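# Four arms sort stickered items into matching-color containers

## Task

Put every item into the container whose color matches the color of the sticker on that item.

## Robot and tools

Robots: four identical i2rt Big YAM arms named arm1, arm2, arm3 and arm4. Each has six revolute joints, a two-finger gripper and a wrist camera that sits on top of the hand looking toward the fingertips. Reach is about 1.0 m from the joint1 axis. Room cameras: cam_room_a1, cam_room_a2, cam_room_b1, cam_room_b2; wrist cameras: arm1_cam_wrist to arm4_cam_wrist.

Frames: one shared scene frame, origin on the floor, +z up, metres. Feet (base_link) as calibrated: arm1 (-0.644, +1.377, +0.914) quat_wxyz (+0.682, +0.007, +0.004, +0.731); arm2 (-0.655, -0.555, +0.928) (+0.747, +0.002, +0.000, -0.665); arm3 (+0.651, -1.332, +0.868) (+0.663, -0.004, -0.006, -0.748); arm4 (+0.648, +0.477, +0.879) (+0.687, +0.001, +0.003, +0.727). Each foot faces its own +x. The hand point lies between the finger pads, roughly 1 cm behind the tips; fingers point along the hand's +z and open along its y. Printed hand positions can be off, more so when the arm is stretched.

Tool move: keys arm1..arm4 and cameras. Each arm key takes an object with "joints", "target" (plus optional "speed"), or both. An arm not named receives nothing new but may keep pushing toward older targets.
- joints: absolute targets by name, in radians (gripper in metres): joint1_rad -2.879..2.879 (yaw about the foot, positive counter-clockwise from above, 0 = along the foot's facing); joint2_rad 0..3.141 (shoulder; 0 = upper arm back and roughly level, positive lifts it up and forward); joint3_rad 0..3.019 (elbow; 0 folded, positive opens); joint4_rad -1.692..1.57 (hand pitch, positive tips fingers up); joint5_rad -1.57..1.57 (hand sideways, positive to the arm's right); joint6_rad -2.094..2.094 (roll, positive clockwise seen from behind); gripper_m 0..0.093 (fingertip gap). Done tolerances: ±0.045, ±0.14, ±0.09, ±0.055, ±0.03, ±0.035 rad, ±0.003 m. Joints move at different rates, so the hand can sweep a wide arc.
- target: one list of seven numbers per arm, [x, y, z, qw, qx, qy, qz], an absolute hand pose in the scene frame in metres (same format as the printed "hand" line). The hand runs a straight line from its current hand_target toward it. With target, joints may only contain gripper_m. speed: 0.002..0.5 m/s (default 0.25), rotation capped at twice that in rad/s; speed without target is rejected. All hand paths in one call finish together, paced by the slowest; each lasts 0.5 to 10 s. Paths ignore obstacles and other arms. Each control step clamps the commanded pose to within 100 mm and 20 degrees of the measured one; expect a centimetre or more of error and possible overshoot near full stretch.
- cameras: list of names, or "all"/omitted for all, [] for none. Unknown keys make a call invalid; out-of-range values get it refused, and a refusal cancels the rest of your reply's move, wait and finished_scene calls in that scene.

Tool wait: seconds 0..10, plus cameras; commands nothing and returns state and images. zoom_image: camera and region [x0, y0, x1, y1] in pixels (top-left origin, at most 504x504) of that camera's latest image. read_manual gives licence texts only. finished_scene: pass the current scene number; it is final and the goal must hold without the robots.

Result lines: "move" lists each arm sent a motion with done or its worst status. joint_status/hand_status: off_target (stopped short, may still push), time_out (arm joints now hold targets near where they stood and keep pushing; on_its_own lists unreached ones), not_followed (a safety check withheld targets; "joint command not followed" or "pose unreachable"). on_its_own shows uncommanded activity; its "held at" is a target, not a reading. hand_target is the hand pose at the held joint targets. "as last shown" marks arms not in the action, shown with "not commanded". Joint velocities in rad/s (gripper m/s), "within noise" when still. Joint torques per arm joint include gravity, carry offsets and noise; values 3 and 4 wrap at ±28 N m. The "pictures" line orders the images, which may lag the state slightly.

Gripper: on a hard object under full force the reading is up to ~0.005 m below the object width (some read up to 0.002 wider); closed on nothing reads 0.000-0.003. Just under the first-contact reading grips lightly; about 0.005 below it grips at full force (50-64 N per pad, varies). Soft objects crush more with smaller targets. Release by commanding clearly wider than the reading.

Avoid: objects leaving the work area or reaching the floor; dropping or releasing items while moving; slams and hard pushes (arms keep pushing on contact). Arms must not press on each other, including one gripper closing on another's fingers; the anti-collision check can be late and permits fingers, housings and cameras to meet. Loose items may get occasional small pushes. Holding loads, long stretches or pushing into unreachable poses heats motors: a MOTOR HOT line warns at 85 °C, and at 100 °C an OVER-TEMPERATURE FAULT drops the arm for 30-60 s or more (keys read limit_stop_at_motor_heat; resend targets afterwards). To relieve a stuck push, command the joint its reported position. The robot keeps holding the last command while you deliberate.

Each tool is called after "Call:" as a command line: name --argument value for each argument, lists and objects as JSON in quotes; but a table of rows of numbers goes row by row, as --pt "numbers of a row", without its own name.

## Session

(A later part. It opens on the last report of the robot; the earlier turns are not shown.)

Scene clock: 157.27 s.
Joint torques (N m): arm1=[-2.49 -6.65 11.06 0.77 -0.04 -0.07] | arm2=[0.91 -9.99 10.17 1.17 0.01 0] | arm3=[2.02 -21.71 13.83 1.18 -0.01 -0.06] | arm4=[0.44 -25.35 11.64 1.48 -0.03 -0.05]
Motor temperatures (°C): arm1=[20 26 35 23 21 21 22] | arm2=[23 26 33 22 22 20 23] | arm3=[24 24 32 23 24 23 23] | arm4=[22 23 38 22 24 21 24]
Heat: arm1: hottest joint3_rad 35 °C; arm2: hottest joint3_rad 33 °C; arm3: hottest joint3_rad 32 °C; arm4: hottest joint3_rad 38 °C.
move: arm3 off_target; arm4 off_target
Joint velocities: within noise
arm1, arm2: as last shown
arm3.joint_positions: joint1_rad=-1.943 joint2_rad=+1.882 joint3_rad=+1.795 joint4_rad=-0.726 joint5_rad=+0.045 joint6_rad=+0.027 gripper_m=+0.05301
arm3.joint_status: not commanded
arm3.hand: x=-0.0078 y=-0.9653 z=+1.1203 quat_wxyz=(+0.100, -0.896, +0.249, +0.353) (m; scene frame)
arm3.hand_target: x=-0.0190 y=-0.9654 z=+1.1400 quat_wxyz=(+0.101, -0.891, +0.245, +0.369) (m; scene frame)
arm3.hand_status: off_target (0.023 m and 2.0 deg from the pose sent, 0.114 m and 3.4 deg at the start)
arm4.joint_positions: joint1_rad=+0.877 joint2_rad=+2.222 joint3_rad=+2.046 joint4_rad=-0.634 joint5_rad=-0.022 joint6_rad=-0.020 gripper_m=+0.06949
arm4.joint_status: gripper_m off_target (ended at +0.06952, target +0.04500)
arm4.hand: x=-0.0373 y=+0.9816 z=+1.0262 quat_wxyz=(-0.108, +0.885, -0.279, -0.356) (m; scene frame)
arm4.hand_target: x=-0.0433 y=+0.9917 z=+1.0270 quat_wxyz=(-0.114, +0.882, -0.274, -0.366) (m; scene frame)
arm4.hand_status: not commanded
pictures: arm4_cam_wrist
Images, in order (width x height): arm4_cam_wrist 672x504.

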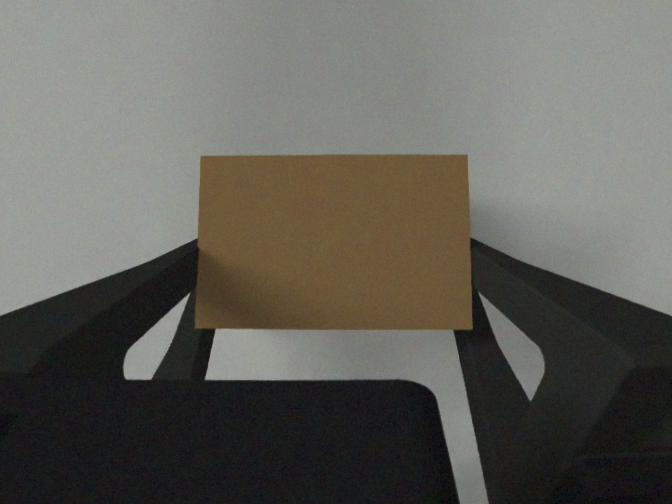

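Call:
move --arm3 '{"target":[0.28,-1.115,1.18,0.1013,-0.8909,0.2446,0.3690],"speed":0.3}' --arm4 '{"target":[-0.02,0.965,1.13,0.1135,-0.8823,0.2739,0.3655],"speed":0.2}' --cameras '[]'

Call:
move --arm3 '{"joints":{"joint2_rad":0.7,"joint3_rad":1.2,"joint4_rad":-1.3,"joint5_rad":0,"joint6_rad":0}}' --arm4 '{"target":[0.28,0.732,1.18,0.1135,-0.8823,0.2739,0.3655],"speed":0.3}' --cameras '["arm4_cam_wrist"]'

Scene clock: 164.20 s.
Joint torques (N m): arm1=[-2.96 -6.59 11.11 0.87 -0.03 -0.07] | arm2=[0.97 -10.17 10.11 1.18 0.01 -0.01] | arm3=[0.56 -6.18 9.78 1.25 -0.05 -0.13] | arm4=[1.14 -27.99 12.72 0.65 0.19 -0.01]
Motor temperatures (°C): arm1=[20 26 35 23 21 21 22] | arm2=[23 26 33 22 22 20 23] | arm3=[24 24 32 23 24 23 24] | arm4=[22 23 37 22 24 21 25]
Heat: arm1: hottest joint3_rad 35 °C; arm2: hottest joint3_rad 33 °C; arm3: hottest joint3_rad 32 °C; arm4: hottest joint3_rad 37 °C.
move: arm3 done; arm4 off_target
Joint velocities: within noise
arm1, arm2: as last shown
arm3.joint_positions: joint1_rad=-1.945 joint2_rad=+0.980 joint3_rad=+1.002 joint4_rad=-0.785 joint5_rad=+0.030 joint6_rad=+0.020 gripper_m=+0.05301
arm3.joint_status: not commanded
arm3.hand: x=+0.2776 y=-1.1197 z=+1.1854 quat_wxyz=(+0.100, -0.889, +0.242, +0.376) (m; scene frame)
arm3.hand_target: x=+0.2801 y=-1.1150 z=+1.1801 quat_wxyz=(+0.101, -0.891, +0.245, +0.369) (m; scene frame)
arm3.hand_status: done (0.008 m and 0.9 deg from the pose sent, 0.330 m and 2.0 deg at the start)
arm4.joint_positions: joint1_rad=+0.877 joint2_rad=+2.114 joint3_rad=+2.046 joint4_rad=-0.774 joint5_rad=-0.021 joint6_rad=-0.020 gripper_m=+0.06949
arm4.joint_status: not commanded
arm4.hand: x=-0.0125 y=+0.9639 z=+1.0904 quat_wxyz=(-0.104, +0.891, -0.281, -0.342) (m; scene frame)
arm4.hand_target: x=-0.0187 y=+0.9641 z=+1.1297 quat_wxyz=(-0.113, +0.882, -0.274, -0.366) (m; scene frame)
arm4.hand_status: off_target (0.040 m and 3.2 deg from the pose sent, 0.107 m and 1.4 deg at the start)
pictures: none
No camera images: "cameras" was empty.

Scene clock: 166.13 s.
Joint torques (N m): arm1=[-2.9 -6.42 11.08 0.85 -0.04 -0.05] | arm2=[0.91 -10.11 10.18 1.17 0.01 -0.01] | arm3=[0.44 -2.02 10.84 1.17 -0.08 -0.12] | arm4=[1.44 -6.83 9.65 0.8 0.21 0.17]
Motor temperatures (°C): arm1=[20 26 35 23 21 21 22] | arm2=[23 26 33 22 22 20 23] | arm3=[24 24 32 23 24 23 24] | arm4=[22 24 37 22 24 21 25]
Heat: arm1: hottest joint3_rad 35 °C; arm2: hottest joint3_rad 33 °C; arm3: hottest joint3_rad 32 °C; arm4: hottest joint3_rad 37 °C.
move: arm3 done; arm4 done
Joint velocities: within noise
arm1, arm2: as last shown
arm3.joint_positions: joint1_rad=-1.945 joint2_rad=+0.707 joint3_rad=+1.180 joint4_rad=-1.295 joint5_rad=+0.002 joint6_rad=+0.007 gripper_m=+0.05301
arm3.joint_status: all done
arm3.hand: x=+0.3998 y=-1.1896 z=+1.2874 quat_wxyz=(+0.083, -0.902, +0.234, +0.353) (m; scene frame)
arm3.hand_target: x=+0.4038 y=-1.1879 z=+1.2983 quat_wxyz=(+0.088, -0.898, +0.235, +0.362) (m; scene frame)
arm3.hand_status: not commanded
arm4.joint_positions: joint1_rad=+0.909 joint2_rad=+1.039 joint3_rad=+0.999 joint4_rad=-0.728 joint5_rad=+0.003 joint6_rad=-0.015 gripper_m=+0.06949
arm4.joint_status: not commanded
arm4.hand: x=+0.2824 y=+0.7338 z=+1.1855 quat_wxyz=(-0.119, +0.880, -0.269, -0.374) (m; scene frame)
arm4.hand_target: x=+0.2801 y=+0.7320 z=+1.1801 quat_wxyz=(-0.114, +0.882, -0.274, -0.366) (m; scene frame)
arm4.hand_status: done (0.006 m and 1.2 deg from the pose sent, 0.384 m and 3.2 deg at the start)
pictures: arm4_cam_wrist
Images, in order (width x height): arm4_cam_wrist 672x504.

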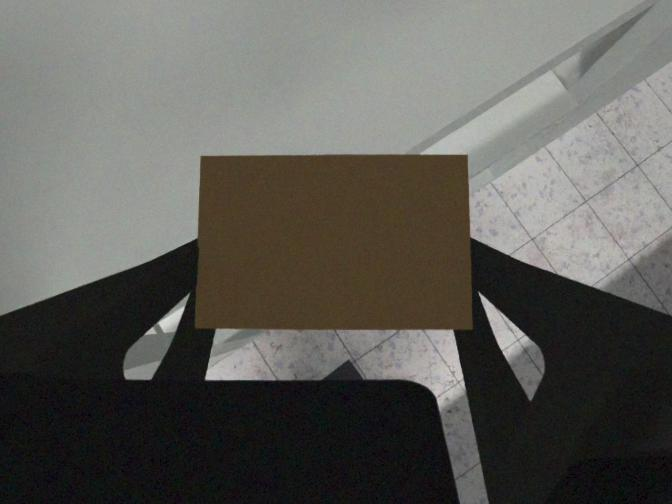

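Call:
move --arm3 '{"joints":{"joint1_rad":1.115}}' --arm4 '{"joints":{"joint1_rad":-1.18,"joint2_rad":0.8,"joint3_rad":1.2,"joint4_rad":-1.2,"joint5_rad":0,"joint6_rad":0}}' --cameras '[]'

Call:
move --arm3 '{"target":[1.15,-1.69,0.94,0.3540,0.2408,0.8987,-0.0949],"speed":0.3}' --arm4 '{"target":[1.12,0.687,0.94,0.3620,-0.1455,0.9190,0.0573],"speed":0.3}' --cameras '["arm3_cam_wrist","arm4_cam_wrist"]'

Scene clock: 194.60 s.
Joint torques (N m): arm1=[-2.26 -6.36 11.17 0.83 -0.06 -0.06] | arm2=[0.97 -10.11 10.17 1.18 0.01 -0.01] | arm3=[1.96 -1.79 10.77 1.18 0.09 -0.11] | arm4=[0.97 -4.6 10.26 0.66 0.02 0.15]
Motor temperatures (°C): arm1=[20 25 35 23 21 21 22] | arm2=[23 25 33 22 22 20 23] | arm3=[24 24 32 23 24 23 24] | arm4=[22 23 39 22 24 21 26]
Heat: arm1: hottest joint3_rad 35 °C; arm2: hottest joint3_rad 33 °C; arm3: hottest joint3_rad 32 °C; arm4: hottest joint3_rad 39 °C.
move: arm3 done; arm4 done
Joint velocities: within noise
arm1: as last shown
arm2.joint_positions: joint1_rad=+0.910 joint2_rad=+1.258 joint3_rad=+1.000 joint4_rad=-1.034 joint5_rad=+0.003 joint6_rad=+0.006 gripper_m=+0.08993
arm2.joint_status: not commanded
arm2.hand: x=-0.3076 y=-0.7673 z=+1.1062 quat_wxyz=(-0.134, -0.269, -0.953, +0.037) (m; scene frame)
arm2.hand_target: x=-0.3101 y=-0.7650 z=+1.1001 quat_wxyz=(-0.126, -0.265, -0.955, +0.035) (m; scene frame)
arm2.hand_status: not commanded
arm3.joint_positions: joint1_rad=+1.105 joint2_rad=+0.707 joint3_rad=+1.180 joint4_rad=-1.295 joint5_rad=-0.002 joint6_rad=+0.006 gripper_m=+0.05303
arm3.joint_status: all done
arm3.hand: x=+0.8879 y=-1.4840 z=+1.2920 quat_wxyz=(-0.353, -0.269, -0.889, +0.110) (m; scene frame)
arm3.hand_target: x=+0.8870 y=-1.4800 z=+1.3029 quat_wxyz=(-0.363, -0.261, -0.887, +0.113) (m; scene frame)
arm3.hand_status: not commanded
arm4.joint_positions: joint1_rad=-1.178 joint2_rad=+0.811 joint3_rad=+1.181 joint4_rad=-1.190 joint5_rad=+0.001 joint6_rad=-0.011 gripper_m=+0.06951
arm4.joint_status: all done
arm4.hand: x=+0.9511 y=+0.6232 z=+1.2876 quat_wxyz=(-0.356, +0.212, -0.907, -0.078) (m; scene frame)
arm4.hand_target: x=+0.9474 y=+0.6211 z=+1.2990 quat_wxyz=(-0.364, +0.206, -0.905, -0.082) (m; scene frame)
arm4.hand_status: not commanded
pictures: none
No camera images: "cameras" was empty.

Scene clock: 196.93 s.
Joint torques (N m): arm1=[-2.61 -6.89 11.12 0.75 -0.02 -0.1] | arm2=[0.73 -10.05 10.15 1.16 0 -0.01] | arm3=[0.15 -16.79 11.64 2.09 -0.13 -0.13] | arm4=[0.73 -13.92 7.98 1.8 0.23 0.17]
Motor temperatures (°C): arm1=[20 25 35 23 21 21 22] | arm2=[23 25 33 22 22 20 23] | arm3=[24 24 32 23 24 23 24] | arm4=[22 23 38 22 24 21 26]
Heat: arm1: hottest joint3_rad 35 °C; arm2: hottest joint3_rad 33 °C; arm3: hottest joint3_rad 32 °C; arm4: hottest joint3_rad 38 °C.
move: arm3 off_target; arm4 off_target
Joint velocities: within noise
arm1.joint_positions: joint1_rad=-2.257 joint2_rad=+1.224 joint3_rad=+1.002 joint4_rad=-1.080 joint5_rad=-0.008 joint6_rad=-0.001 gripper_m=+0.09196
arm1.joint_status: not commanded
arm1.hand: x=-0.3183 y=+1.1490 z=+1.0971 quat_wxyz=(-0.121, -0.300, -0.945, +0.038) (m; scene frame)
arm1.hand_target: x=-0.3200 y=+1.1450 z=+1.1000 quat_wxyz=(-0.124, -0.301, -0.944, +0.040) (m; scene frame)
arm1.hand_status: not commanded
arm2: as last shown
arm3.joint_positions: joint1_rad=+1.057 joint2_rad=+1.747 joint3_rad=+1.002 joint4_rad=-0.162 joint5_rad=-0.090 joint6_rad=-0.078 gripper_m=+0.05303
arm3.joint_status: not commanded
arm3.hand: x=+1.1324 y=-1.6671 z=+0.9122 quat_wxyz=(-0.322, -0.243, -0.911, +0.080) (m; scene frame)
arm3.hand_target: x=+1.1481 y=-1.6888 z=+0.9409 quat_wxyz=(-0.354, -0.241, -0.899, +0.095) (m; scene frame)
arm3.hand_status: off_target (0.040 m and 4.3 deg from the pose sent, 0.485 m and 3.9 deg at the start)
arm4.joint_positions: joint1_rad=-1.178 joint2_rad=+1.539 joint3_rad=+0.740 joint4_rad=-0.062 joint5_rad=+0.087 joint6_rad=+0.086 gripper_m=+0.06951
arm4.joint_status: not commanded
arm4.hand: x=+1.1086 y=+0.6824 z=+0.9276 quat_wxyz=(-0.343, +0.155, -0.925, -0.051) (m; scene frame)
arm4.hand_target: x=+1.1196 y=+0.6869 z=+0.9403 quat_wxyz=(-0.362, +0.146, -0.919, -0.058) (m; scene frame)
arm4.hand_status: off_target (0.017 m and 2.6 deg from the pose sent, 0.392 m and 8.1 deg at the start)
pictures: arm3_cam_wrist, arm4_cam_wrist
Images, in order (width x height): arm3_cam_wrist 672x504, arm4_cam_wrist 672x504.

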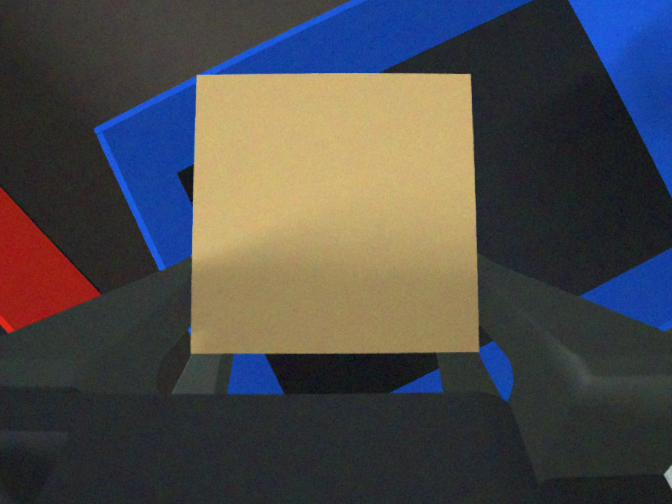

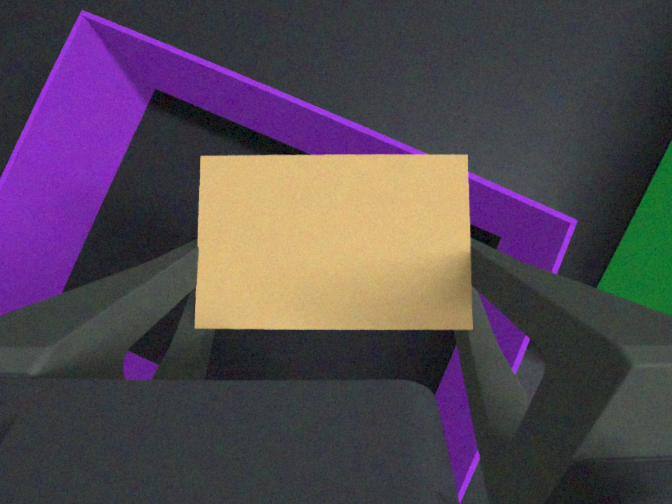

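Call:
move --arm3 '{"target":[1.193,-1.742,0.850,0.3540,0.2408,0.8987,-0.0949],"speed":0.15}' --arm4 '{"target":[1.146,0.719,0.832,0.3620,-0.1455,0.9190,0.0573],"speed":0.15}' --cameras '["arm3_cam_wrist","arm4_cam_wrist","cam_room_a1","cam_room_a2"]'

Scene clock: 217.77 s.
Joint torques (N m): arm1=[-2.37 -6.36 11.11 0.85 -0.05 -0.04] | arm2=[0.97 -10.05 10.17 1.17 0.01 -0.01] | arm3=[0.15 -19.55 10.56 2.11 -0.14 -0.13] | arm4=[1.38 -15.15 7.12 1.74 0.31 0.14]
Motor temperatures (°C): arm1=[20 25 35 23 21 21 21] | arm2=[23 25 33 22 22 20 23] | arm3=[24 25 31 23 24 23 24] | arm4=[22 23 35 22 24 21 26]
Heat: arm1: hottest joint3_rad 35 °C; arm2: hottest joint3_rad 33 °C; arm3: hottest joint3_rad 31 °C; arm4: hottest joint3_rad 35 °C.
move: arm3 off_target; arm4 off_target
Joint velocities: within noise
arm1, arm2: as last shown
arm3.joint_positions: joint1_rad=+1.031 joint2_rad=+2.032 joint3_rad=+1.172 joint4_rad=-0.033 joint5_rad=-0.107 joint6_rad=-0.097 gripper_m=+0.05303
arm3.joint_status: not commanded
arm3.hand: x=+1.1782 y=-1.7195 z=+0.8324 quat_wxyz=(-0.329, -0.243, -0.909, +0.082) (m; scene frame)
arm3.hand_target: x=+1.1916 y=-1.7411 z=+0.8510 quat_wxyz=(-0.354, -0.241, -0.899, +0.095) (m; scene frame)
arm3.hand_status: off_target (0.032 m and 3.4 deg from the pose sent, 0.115 m and 4.3 deg at the start)
arm4.joint_positions: joint1_rad=-1.144 joint2_rad=+1.869 joint3_rad=+0.779 joint4_rad=+0.224 joint5_rad=+0.114 joint6_rad=+0.116 gripper_m=+0.06951
arm4.joint_status: not commanded
arm4.hand: x=+1.1288 y=+0.7072 z=+0.8232 quat_wxyz=(-0.342, +0.152, -0.926, -0.049) (m; scene frame)
arm4.hand_target: x=+1.1451 y=+0.7187 z=+0.8326 quat_wxyz=(-0.362, +0.146, -0.919, -0.058) (m; scene frame)
arm4.hand_status: off_target (0.023 m and 2.7 deg from the pose sent, 0.109 m and 2.6 deg at the start)
pictures: arm3_cam_wrist, arm4_cam_wrist, cam_room_a1, cam_room_a2
Images, in order (width x height): arm3_cam_wrist 672x504, arm4_cam_wrist 672x504, cam_room_a1 672x504, cam_room_a2 672x504.

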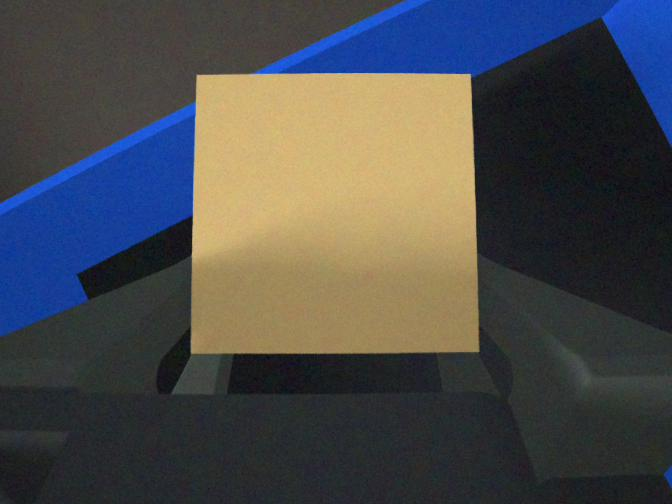

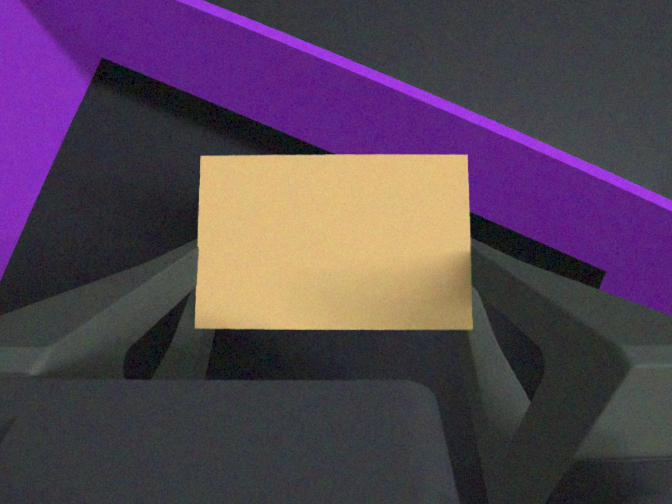

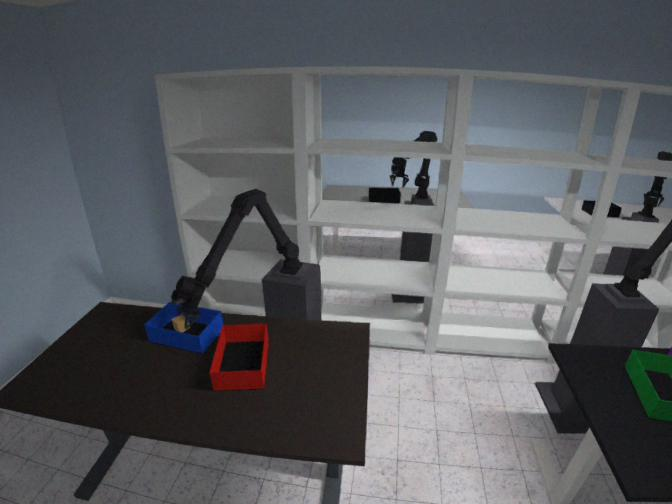

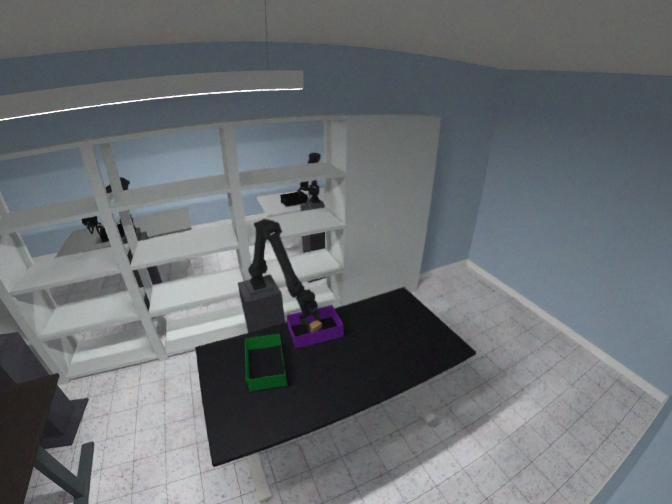

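Call:
move --arm3 '{"target":[1.192,-1.741,0.780,0.3540,0.2408,0.8987,-0.0949],"speed":0.1}' --arm4 '{"target":[1.147,0.721,0.771,0.3620,-0.1455,0.9190,0.0573],"speed":0.1}' --cameras '["arm3_cam_wrist","arm4_cam_wrist"]'

Scene clock: 227.10 s.
Joint torques (N m): arm1=[-2.55 -6.59 11.18 0.7 -0.06 -0.07] | arm2=[0.91 -10.11 10.13 1.17 0.01 -0.01] | arm3=[0.32 -20.19 9.24 2.11 -0.1 -0.11] | arm4=[1.38 -16.03 5.6 1.73 0.28 0.17]
Motor temperatures (°C): arm1=[20 25 35 23 21 21 21] | arm2=[23 25 33 22 22 20 23] | arm3=[24 25 32 23 24 23 24] | arm4=[22 24 34 22 24 21 26]
Heat: arm1: hottest joint3_rad 35 °C; arm2: hottest joint3_rad 33 °C; arm3: hottest joint3_rad 32 °C; arm4: hottest joint3_rad 34 °C.
move: arm3 off_target; arm4 off_target
Joint velocities: within noise
arm1, arm2: as last shown
arm3.joint_positions: joint1_rad=+1.031 joint2_rad=+2.172 joint3_rad=+1.175 joint4_rad=+0.111 joint5_rad=-0.107 joint6_rad=-0.098 gripper_m=+0.05303
arm3.joint_status: not commanded
arm3.hand: x=+1.1783 y=-1.7204 z=+0.7669 quat_wxyz=(-0.332, -0.242, -0.908, +0.083) (m; scene frame)
arm3.hand_target: x=+1.1909 y=-1.7403 z=+0.7808 quat_wxyz=(-0.354, -0.241, -0.899, +0.095) (m; scene frame)
arm3.hand_status: off_target (0.028 m and 3.1 deg from the pose sent, 0.058 m and 3.4 deg at the start)
arm4.joint_positions: joint1_rad=-1.143 joint2_rad=+2.039 joint3_rad=+0.804 joint4_rad=+0.379 joint5_rad=+0.117 joint6_rad=+0.118 gripper_m=+0.06951
arm4.joint_status: not commanded
arm4.hand: x=+1.1348 y=+0.7103 z=+0.7687 quat_wxyz=(-0.348, +0.151, -0.924, -0.051) (m; scene frame)
arm4.hand_target: x=+1.1465 y=+0.7207 z=+0.7714 quat_wxyz=(-0.362, +0.145, -0.919, -0.057) (m; scene frame)
arm4.hand_status: off_target (0.016 m and 2.0 deg from the pose sent, 0.057 m and 2.7 deg at the start)
pictures: arm3_cam_wrist, arm4_cam_wrist
Images, in order (width x height): arm3_cam_wrist 672x504, arm4_cam_wrist 672x504.

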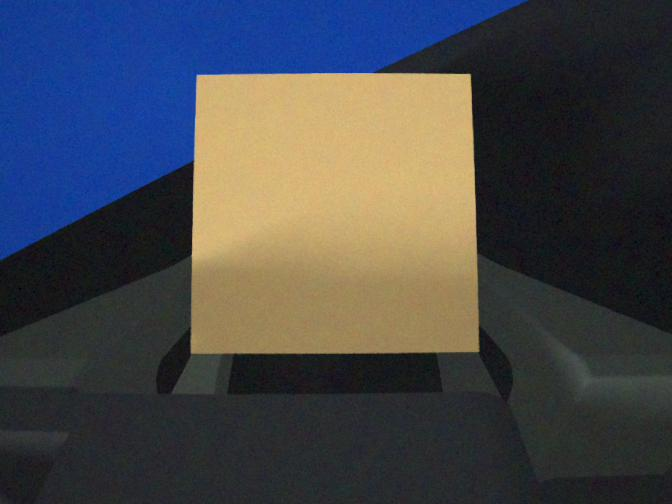

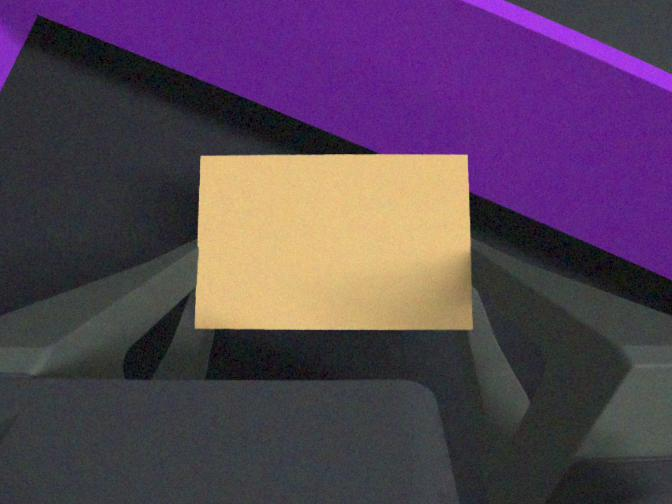

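Call:
move --arm3 '{"target":[1.192,-1.741,0.768,0.3540,0.2408,0.8987,-0.0949],"speed":0.05}' --arm4 '{"target":[1.147,0.721,0.757,0.3620,-0.1455,0.9190,0.0573],"speed":0.05}' --cameras '["arm3_cam_wrist","arm4_cam_wrist"]'

Scene clock: 242.80 s.
Joint torques (N m): arm1=[-2.96 -6.59 11 0.8 -0.05 -0.08] | arm2=[0.85 -10.11 10.14 1.16 0.01 -0.01] | arm3=[0.21 -19.9 9.1 2.14 -0.1 -0.1] | arm4=[0.85 -16.44 5.27 1.61 0.3 0.17]
Motor temperatures (°C): arm1=[20 25 35 23 21 21 21] | arm2=[23 25 33 22 22 20 23] | arm3=[24 26 31 23 24 23 25] | arm4=[22 24 33 22 24 21 26]
Heat: arm1: hottest joint3_rad 35 °C; arm2: hottest joint3_rad 33 °C; arm3: hottest joint3_rad 31 °C; arm4: hottest joint3_rad 33 °C.
move: arm3 off_target; arm4 off_target
Joint velocities: within noise
arm1, arm2: as last shown
arm3.joint_positions: joint1_rad=+1.031 joint2_rad=+2.193 joint3_rad=+1.179 joint4_rad=+0.132 joint5_rad=-0.107 joint6_rad=-0.098 gripper_m=+0.05303
arm3.joint_status: not commanded
arm3.hand: x=+1.1793 y=-1.7212 z=+0.7585 quat_wxyz=(-0.334, -0.242, -0.907, +0.084) (m; scene frame)
arm3.hand_target: x=+1.1910 y=-1.7403 z=+0.7687 quat_wxyz=(-0.354, -0.241, -0.899, +0.095) (m; scene frame)
arm3.hand_status: off_target (0.025 m and 2.8 deg from the pose sent, 0.025 m and 3.1 deg at the start)
arm4.joint_positions: joint1_rad=-1.143 joint2_rad=+2.076 joint3_rad=+0.812 joint4_rad=+0.413 joint5_rad=+0.117 joint6_rad=+0.118 gripper_m=+0.06951
arm4.joint_status: not commanded
arm4.hand: x=+1.1358 y=+0.7108 z=+0.7568 quat_wxyz=(-0.349, +0.150, -0.923, -0.051) (m; scene frame)
arm4.hand_target: x=+1.1465 y=+0.7207 z=+0.7574 quat_wxyz=(-0.362, +0.146, -0.919, -0.057) (m; scene frame)
arm4.hand_status: off_target (0.015 m and 1.8 deg from the pose sent, 0.020 m and 2.0 deg at the start)
pictures: arm3_cam_wrist, arm4_cam_wrist
Images, in order (width x height): arm3_cam_wrist 672x504, arm4_cam_wrist 672x504.

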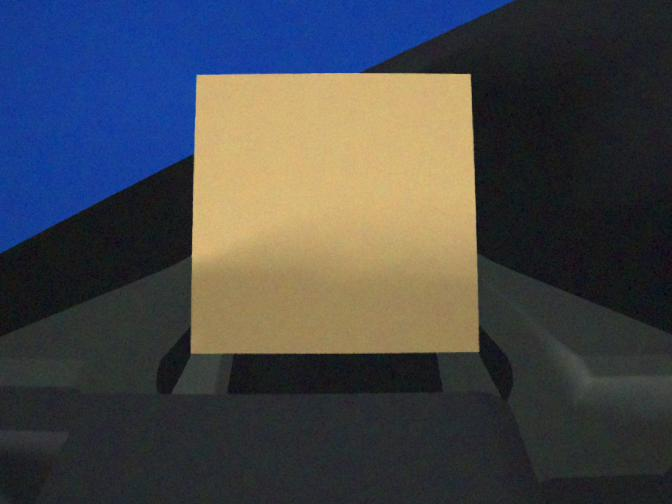

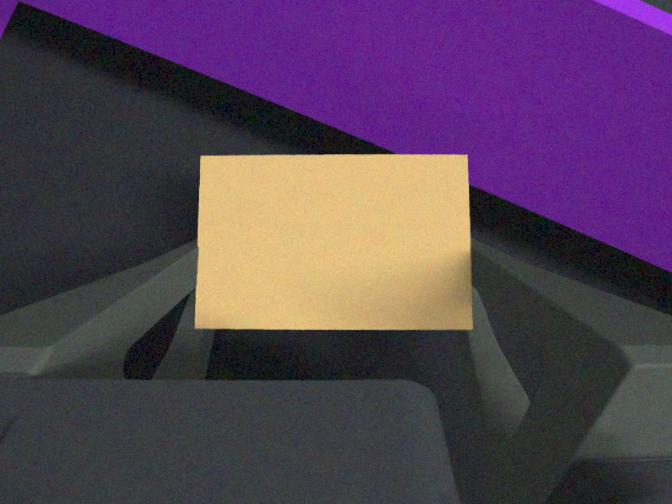

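Call:
move --arm3 '{"target":[1.192,-1.741,0.762,0.3540,0.2408,0.8987,-0.0949],"speed":0.03}' --arm4 '{"target":[1.147,0.721,0.750,0.3620,-0.1455,0.9190,0.0573],"speed":0.03}' --cameras '[]'

Call:
move --arm3 '{"target":[1.192,-1.741,0.757,0.3540,0.2408,0.8987,-0.0949],"speed":0.03}' --arm4 '{"target":[1.147,0.721,0.745,0.3620,-0.1455,0.9190,0.0573],"speed":0.03}' --cameras '["arm3_cam_wrist","arm4_cam_wrist"]'

Scene clock: 248.10 s.
Joint torques (N m): arm1=[-2.78 -6.24 11.12 0.85 -0.04 -0.06] | arm2=[0.85 -10.23 10.14 1.18 0.01 -0.01] | arm3=[0.21 -19.6 8.99 2.13 -0.11 -0.1] | arm4=[1.61 -15.5 5.26 1.68 0.3 0.18]
Motor temperatures (°C): arm1=[20 25 35 23 21 21 21] | arm2=[23 25 33 22 22 20 23] | arm3=[24 26 31 23 24 23 25] | arm4=[22 24 33 22 24 21 26]
Heat: arm1: hottest joint3_rad 35 °C; arm2: hottest joint3_rad 33 °C; arm3: hottest joint3_rad 31 °C; arm4: hottest joint3_rad 33 °C.
move: arm3 off_target; arm4 off_target
Joint velocities: within noise
arm1, arm2: as last shown
arm3.joint_positions: joint1_rad=+1.031 joint2_rad=+2.204 joint3_rad=+1.182 joint4_rad=+0.144 joint5_rad=-0.107 joint6_rad=-0.098 gripper_m=+0.05303
arm3.joint_status: not commanded
arm3.hand: x=+1.1802 y=-1.7220 z=+0.7547 quat_wxyz=(-0.336, -0.241, -0.906, +0.085) (m; scene frame)
arm3.hand_target: x=+1.1910 y=-1.7404 z=+0.7626 quat_wxyz=(-0.354, -0.241, -0.899, +0.095) (m; scene frame)
arm3.hand_status: off_target (0.024 m and 2.5 deg from the pose sent, 0.024 m and 2.8 deg at the start)
arm4.joint_positions: joint1_rad=-1.143 joint2_rad=+2.093 joint3_rad=+0.818 joint4_rad=+0.430 joint5_rad=+0.117 joint6_rad=+0.119 gripper_m=+0.06951
arm4.joint_status: not commanded
arm4.hand: x=+1.1377 y=+0.7119 z=+0.7523 quat_wxyz=(-0.352, +0.150, -0.922, -0.052) (m; scene frame)
arm4.hand_target: x=+1.1466 y=+0.7209 z=+0.7503 quat_wxyz=(-0.362, +0.146, -0.919, -0.057) (m; scene frame)
arm4.hand_status: off_target (0.013 m and 1.4 deg from the pose sent, 0.017 m and 1.8 deg at the start)
pictures: none
No camera images: "cameras" was empty.

Scene clock: 249.07 s.
Joint torques (N m): arm1=[-3.08 -6.53 11.06 0.66 -0.06 -0.05] | arm2=[0.91 -10.11 10.14 1.17 0.01 -0.02] | arm3=[0.15 -19.37 8.88 2.07 -0.09 -0.11] | arm4=[1.14 -15.15 5.15 1.65 0.26 0.19]
Motor temperatures (°C): arm1=[20 25 35 23 21 21 21] | arm2=[23 25 33 22 22 20 23] | arm3=[24 26 31 23 24 23 25] | arm4=[22 24 32 22 24 21 26]
Heat: arm1: hottest joint3_rad 35 °C; arm2: hottest joint3_rad 33 °C; arm3: hottest joint3_rad 31 °C; arm4: hottest joint3_rad 32 °C.
move: arm3 off_target; arm4 off_target
Joint velocities: within noise
arm1, arm2: as last shown
arm3.joint_positions: joint1_rad=+1.031 joint2_rad=+2.211 joint3_rad=+1.186 joint4_rad=+0.155 joint5_rad=-0.107 joint6_rad=-0.098 gripper_m=+0.05303
arm3.joint_status: not commanded
arm3.hand: x=+1.1819 y=-1.7234 z=+0.7533 quat_wxyz=(-0.339, -0.241, -0.905, +0.086) (m; scene frame)
arm3.hand_target: x=+1.1912 y=-1.7405 z=+0.7577 quat_wxyz=(-0.354, -0.241, -0.899, +0.095) (m; scene frame)
arm3.hand_status: off_target (0.021 m and 2.1 deg from the pose sent, 0.022 m and 2.5 deg at the start)
arm4.joint_positions: joint1_rad=-1.143 joint2_rad=+2.101 joint3_rad=+0.823 joint4_rad=+0.444 joint5_rad=+0.117 joint6_rad=+0.120 gripper_m=+0.06951
arm4.joint_status: not commanded
arm4.hand: x=+1.1405 y=+0.7134 z=+0.7517 quat_wxyz=(-0.357, +0.149, -0.921, -0.054) (m; scene frame)
arm4.hand_target: x=+1.1465 y=+0.7209 z=+0.7453 quat_wxyz=(-0.362, +0.146, -0.919, -0.057) (m; scene frame)
arm4.hand_status: off_target (0.012 m and 0.8 deg from the pose sent, 0.015 m and 1.4 deg at the start)
pictures: arm3_cam_wrist, arm4_cam_wrist
Images, in order (width x height): arm3_cam_wrist 672x504, arm4_cam_wrist 672x504.

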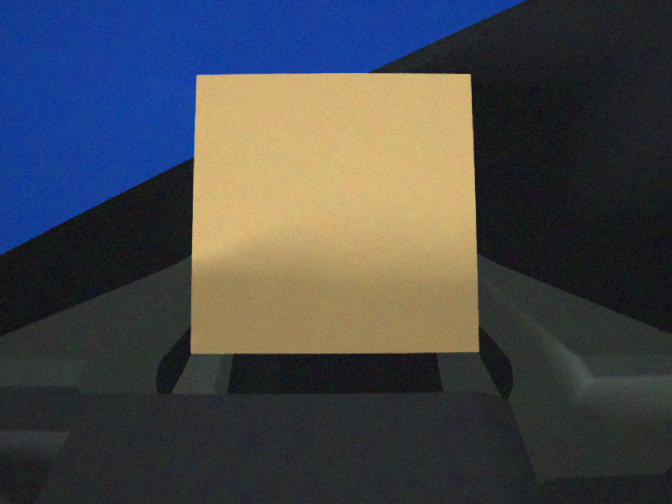

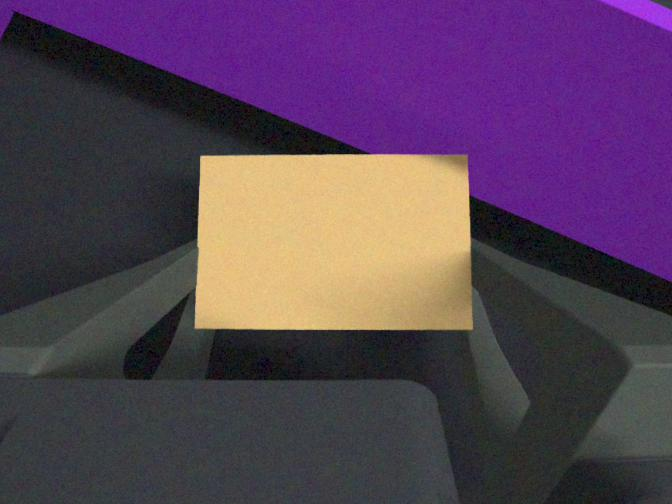

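Call:
move --arm3 '{"target":[1.192,-1.741,0.752,0.3540,0.2408,0.8987,-0.0949],"speed":0.03}' --arm4 '{"target":[1.147,0.721,0.741,0.3620,-0.1455,0.9190,0.0573],"speed":0.03}' --cameras '[]'

Scene clock: 252.67 s.
Joint torques (N m): arm1=[-2.78 -6.12 11.23 0.81 -0.06 -0.08] | arm2=[1.03 -10.11 10.18 1.17 0.01 -0.01] | arm3=[0.21 -18.84 8.69 1.96 -0.1 -0.1] | arm4=[1.44 -14.62 5.04 1.61 0.29 0.14]
Motor temperatures (°C): arm1=[20 25 35 23 21 21 21] | arm2=[23 25 33 22 22 20 23] | arm3=[24 26 31 23 24 23 25] | arm4=[22 24 32 22 24 21 26]
Heat: arm1: hottest joint3_rad 35 °C; arm2: hottest joint3_rad 33 °C; arm3: hottest joint3_rad 31 °C; arm4: hottest joint3_rad 32 °C.
move: arm3 off_target; arm4 off_target
Joint velocities: within noise
arm1, arm2: as last shown
arm3.joint_positions: joint1_rad=+1.031 joint2_rad=+2.217 joint3_rad=+1.190 joint4_rad=+0.166 joint5_rad=-0.107 joint6_rad=-0.098 gripper_m=+0.05303
arm3.joint_status: not commanded
arm3.hand: x=+1.1840 y=-1.7250 z=+0.7527 quat_wxyz=(-0.343, -0.240, -0.904, +0.088) (m; scene frame)
arm3.hand_target: x=+1.1912 y=-1.7405 z=+0.7524 quat_wxyz=(-0.354, -0.241, -0.899, +0.095) (m; scene frame)
arm3.hand_status: off_target (0.018 m and 1.6 deg from the pose sent, 0.020 m and 2.1 deg at the start)
arm4.joint_positions: joint1_rad=-1.143 joint2_rad=+2.108 joint3_rad=+0.827 joint4_rad=+0.456 joint5_rad=+0.117 joint6_rad=+0.121 gripper_m=+0.06951
arm4.joint_status: not commanded
arm4.hand: x=+1.1427 y=+0.7146 z=+0.7513 quat_wxyz=(-0.361, +0.148, -0.919, -0.055) (m; scene frame)
arm4.hand_target: x=+1.1465 y=+0.7208 z=+0.7413 quat_wxyz=(-0.362, +0.146, -0.919, -0.057) (m; scene frame)
arm4.hand_status: off_target (0.013 m and 0.4 deg from the pose sent, 0.015 m and 0.8 deg at the start)
pictures: none
No camera images: "cameras" was empty.

Both are in contact. Release.

Call:
move --arm3 '{"joints":{"gripper_m":0.088}}' --arm4 '{"joints":{"gripper_m":0.092}}' --cameras '["arm3_cam_wrist","arm4_cam_wrist"]'

Call:
move --arm3 '{"target":[1.14,-1.70,0.94,0.3540,0.2408,0.8987,-0.0949],"speed":0.2}' --arm4 '{"target":[1.11,0.70,0.94,0.3620,-0.1455,0.9190,0.0573],"speed":0.2}' --cameras '["arm3_cam_wrist","arm4_cam_wrist","cam_room_a1","cam_room_a2"]'

Scene clock: 258.80 s.
Joint torques (N m): arm1=[-2.84 -6.77 11.1 0.85 -0.07 -0.02] | arm2=[0.91 -10.05 10.14 1.17 0 0] | arm3=[0.32 -19.43 8.64 1.96 -0.1 -0.11] | arm4=[1.03 -15.21 4.97 1.52 0.28 0.15]
Motor temperatures (°C): arm1=[20 25 35 23 21 21 21] | arm2=[23 25 33 22 22 20 23] | arm3=[24 25 31 23 24 23 25] | arm4=[22 24 32 22 24 21 26]
Heat: arm1: hottest joint3_rad 35 °C; arm2: hottest joint3_rad 33 °C; arm3: hottest joint3_rad 31 °C; arm4: hottest joint3_rad 32 °C.
move: arm3 done; arm4 done
Joint velocities: within noise
arm1: as last shown
arm2.joint_positions: joint1_rad=+0.910 joint2_rad=+1.258 joint3_rad=+1.000 joint4_rad=-1.034 joint5_rad=+0.003 joint6_rad=+0.006 gripper_m=+0.08993
arm2.joint_status: not commanded
arm2.hand: x=-0.3076 y=-0.7673 z=+1.1062 quat_wxyz=(-0.134, -0.269, -0.953, +0.037) (m; scene frame)
arm2.hand_target: x=-0.3101 y=-0.7650 z=+1.1001 quat_wxyz=(-0.126, -0.265, -0.955, +0.035) (m; scene frame)
arm2.hand_status: not commanded
arm3.joint_positions: joint1_rad=+1.031 joint2_rad=+2.222 joint3_rad=+1.190 joint4_rad=+0.166 joint5_rad=-0.107 joint6_rad=-0.098 gripper_m=+0.08797
arm3.joint_status: all done
arm3.hand: x=+1.1830 y=-1.7242 z=+0.7493 quat_wxyz=(-0.341, -0.241, -0.905, +0.087) (m; scene frame)
arm3.hand_target: x=+1.1912 y=-1.7405 z=+0.7525 quat_wxyz=(-0.354, -0.241, -0.899, +0.095) (m; scene frame)
arm3.hand_status: not commanded
arm4.joint_positions: joint1_rad=-1.143 joint2_rad=+2.119 joint3_rad=+0.827 joint4_rad=+0.456 joint5_rad=+0.117 joint6_rad=+0.121 gripper_m=+0.09191
arm4.joint_status: all done
arm4.hand: x=+1.1401 y=+0.7132 z=+0.7455 quat_wxyz=(-0.356, +0.148, -0.921, -0.054) (m; scene frame)
arm4.hand_target: x=+1.1465 y=+0.7208 z=+0.7412 quat_wxyz=(-0.362, +0.145, -0.919, -0.057) (m; scene frame)
arm4.hand_status: not commanded
pictures: arm3_cam_wrist, arm4_cam_wrist
Images, in order (width x height): arm3_cam_wrist 672x504, arm4_cam_wrist 672x504.

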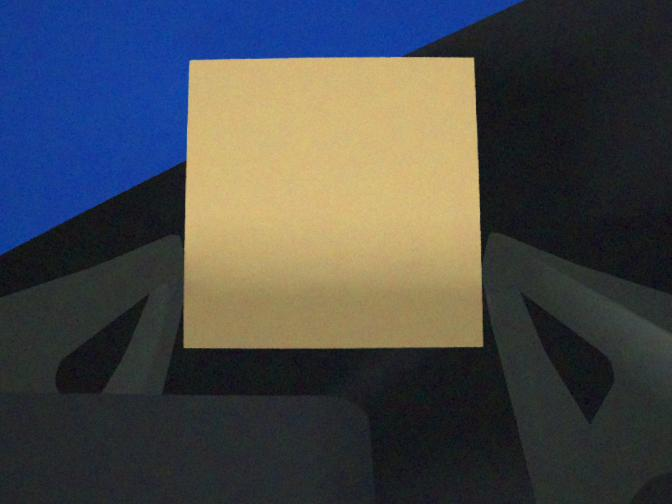

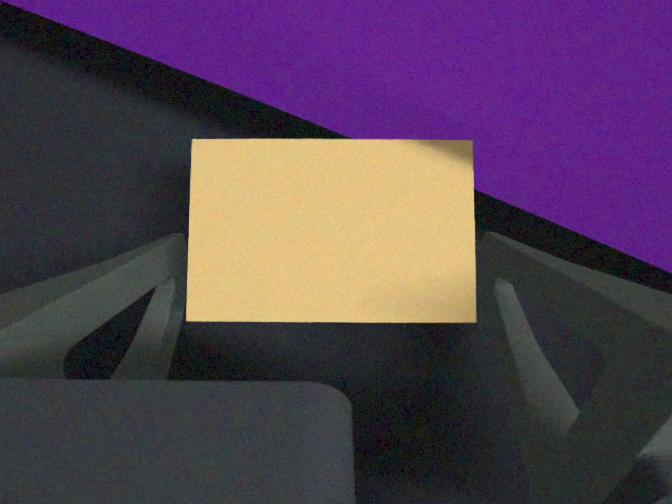

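Scene clock: 260.50 s.
Joint torques (N m): arm1=[-2.55 -6.3 11.1 0.84 -0.06 -0.03] | arm2=[0.97 -10.11 10.14 1.17 0 -0.02] | arm3=[0.03 -16.79 7.46 1.06 -0.13 -0.12] | arm4=[0.97 -12.92 7.38 0.66 0.21 0.12]
Motor temperatures (°C): arm1=[20 25 35 23 21 21 21] | arm2=[23 25 33 22 22 20 23] | arm3=[24 25 31 23 24 23 25] | arm4=[22 24 32 22 24 21 26]
Heat: arm1: hottest joint3_rad 35 °C; arm2: hottest joint3_rad 33 °C; arm3: hottest joint3_rad 31 °C; arm4: hottest joint3_rad 32 °C.
move: arm3 off_target; arm4 done
Joint velocities: within noise
arm1.joint_positions: joint1_rad=-2.257 joint2_rad=+1.224 joint3_rad=+1.002 joint4_rad=-1.080 joint5_rad=-0.008 joint6_rad=-0.001 gripper_m=+0.09196
arm1.joint_status: not commanded
arm1.hand: x=-0.3183 y=+1.1490 z=+1.0971 quat_wxyz=(-0.121, -0.300, -0.945, +0.038) (m; scene frame)
arm1.hand_target: x=-0.3200 y=+1.1450 z=+1.1000 quat_wxyz=(-0.124, -0.301, -0.944, +0.040) (m; scene frame)
arm1.hand_status: not commanded
arm2: as last shown
arm3.joint_positions: joint1_rad=+1.030 joint2_rad=+1.741 joint3_rad=+1.058 joint4_rad=-0.137 joint5_rad=-0.109 joint6_rad=-0.098 gripper_m=+0.08797
arm3.joint_status: not commanded
arm3.hand: x=+1.1486 y=-1.6948 z=+0.9454 quat_wxyz=(-0.361, -0.236, -0.897, +0.095) (m; scene frame)
arm3.hand_target: x=+1.1400 y=-1.6997 z=+0.9400 quat_wxyz=(-0.354, -0.241, -0.899, +0.095) (m; scene frame)
arm3.hand_status: off_target (0.011 m and 1.0 deg from the pose sent, 0.197 m and 1.9 deg at the start)
arm4.joint_positions: joint1_rad=-1.143 joint2_rad=+1.525 joint3_rad=+0.744 joint4_rad=-0.031 joint5_rad=+0.117 joint6_rad=+0.121 gripper_m=+0.09191
arm4.joint_status: not commanded
arm4.hand: x=+1.1109 y=+0.6980 z=+0.9416 quat_wxyz=(-0.367, +0.147, -0.917, -0.057) (m; scene frame)
arm4.hand_target: x=+1.1099 y=+0.7000 z=+0.9399 quat_wxyz=(-0.362, +0.145, -0.919, -0.057) (m; scene frame)
arm4.hand_status: done (0.003 m and 0.6 deg from the pose sent, 0.197 m and 0.9 deg at the start)
pictures: arm3_cam_wrist, arm4_cam_wrist, cam_room_a1, cam_room_a2
Images, in order (width x height): arm3_cam_wrist 672x504, arm4_cam_wrist 672x504, cam_room_a1 672x504, cam_room_a2 672x504.

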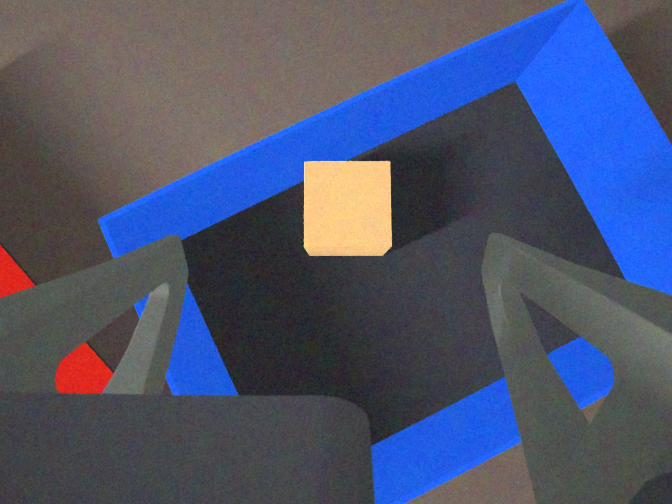

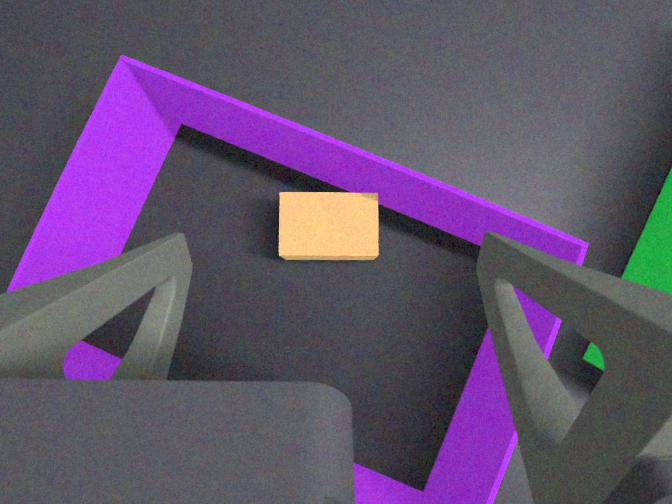

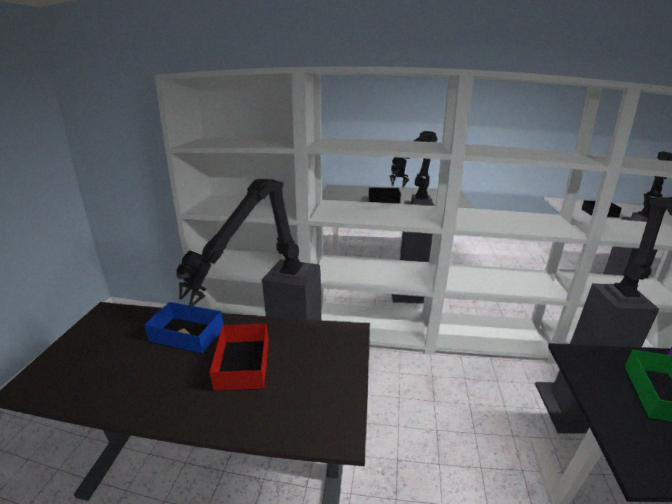

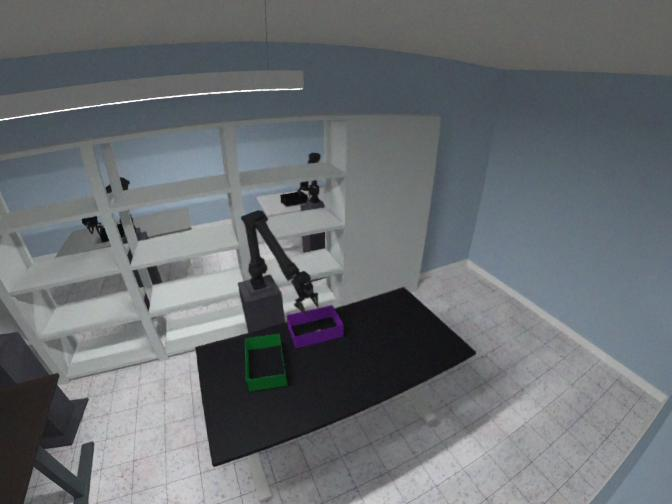

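Call:
finished_scene --scene 3

The scene is finished: the task was done.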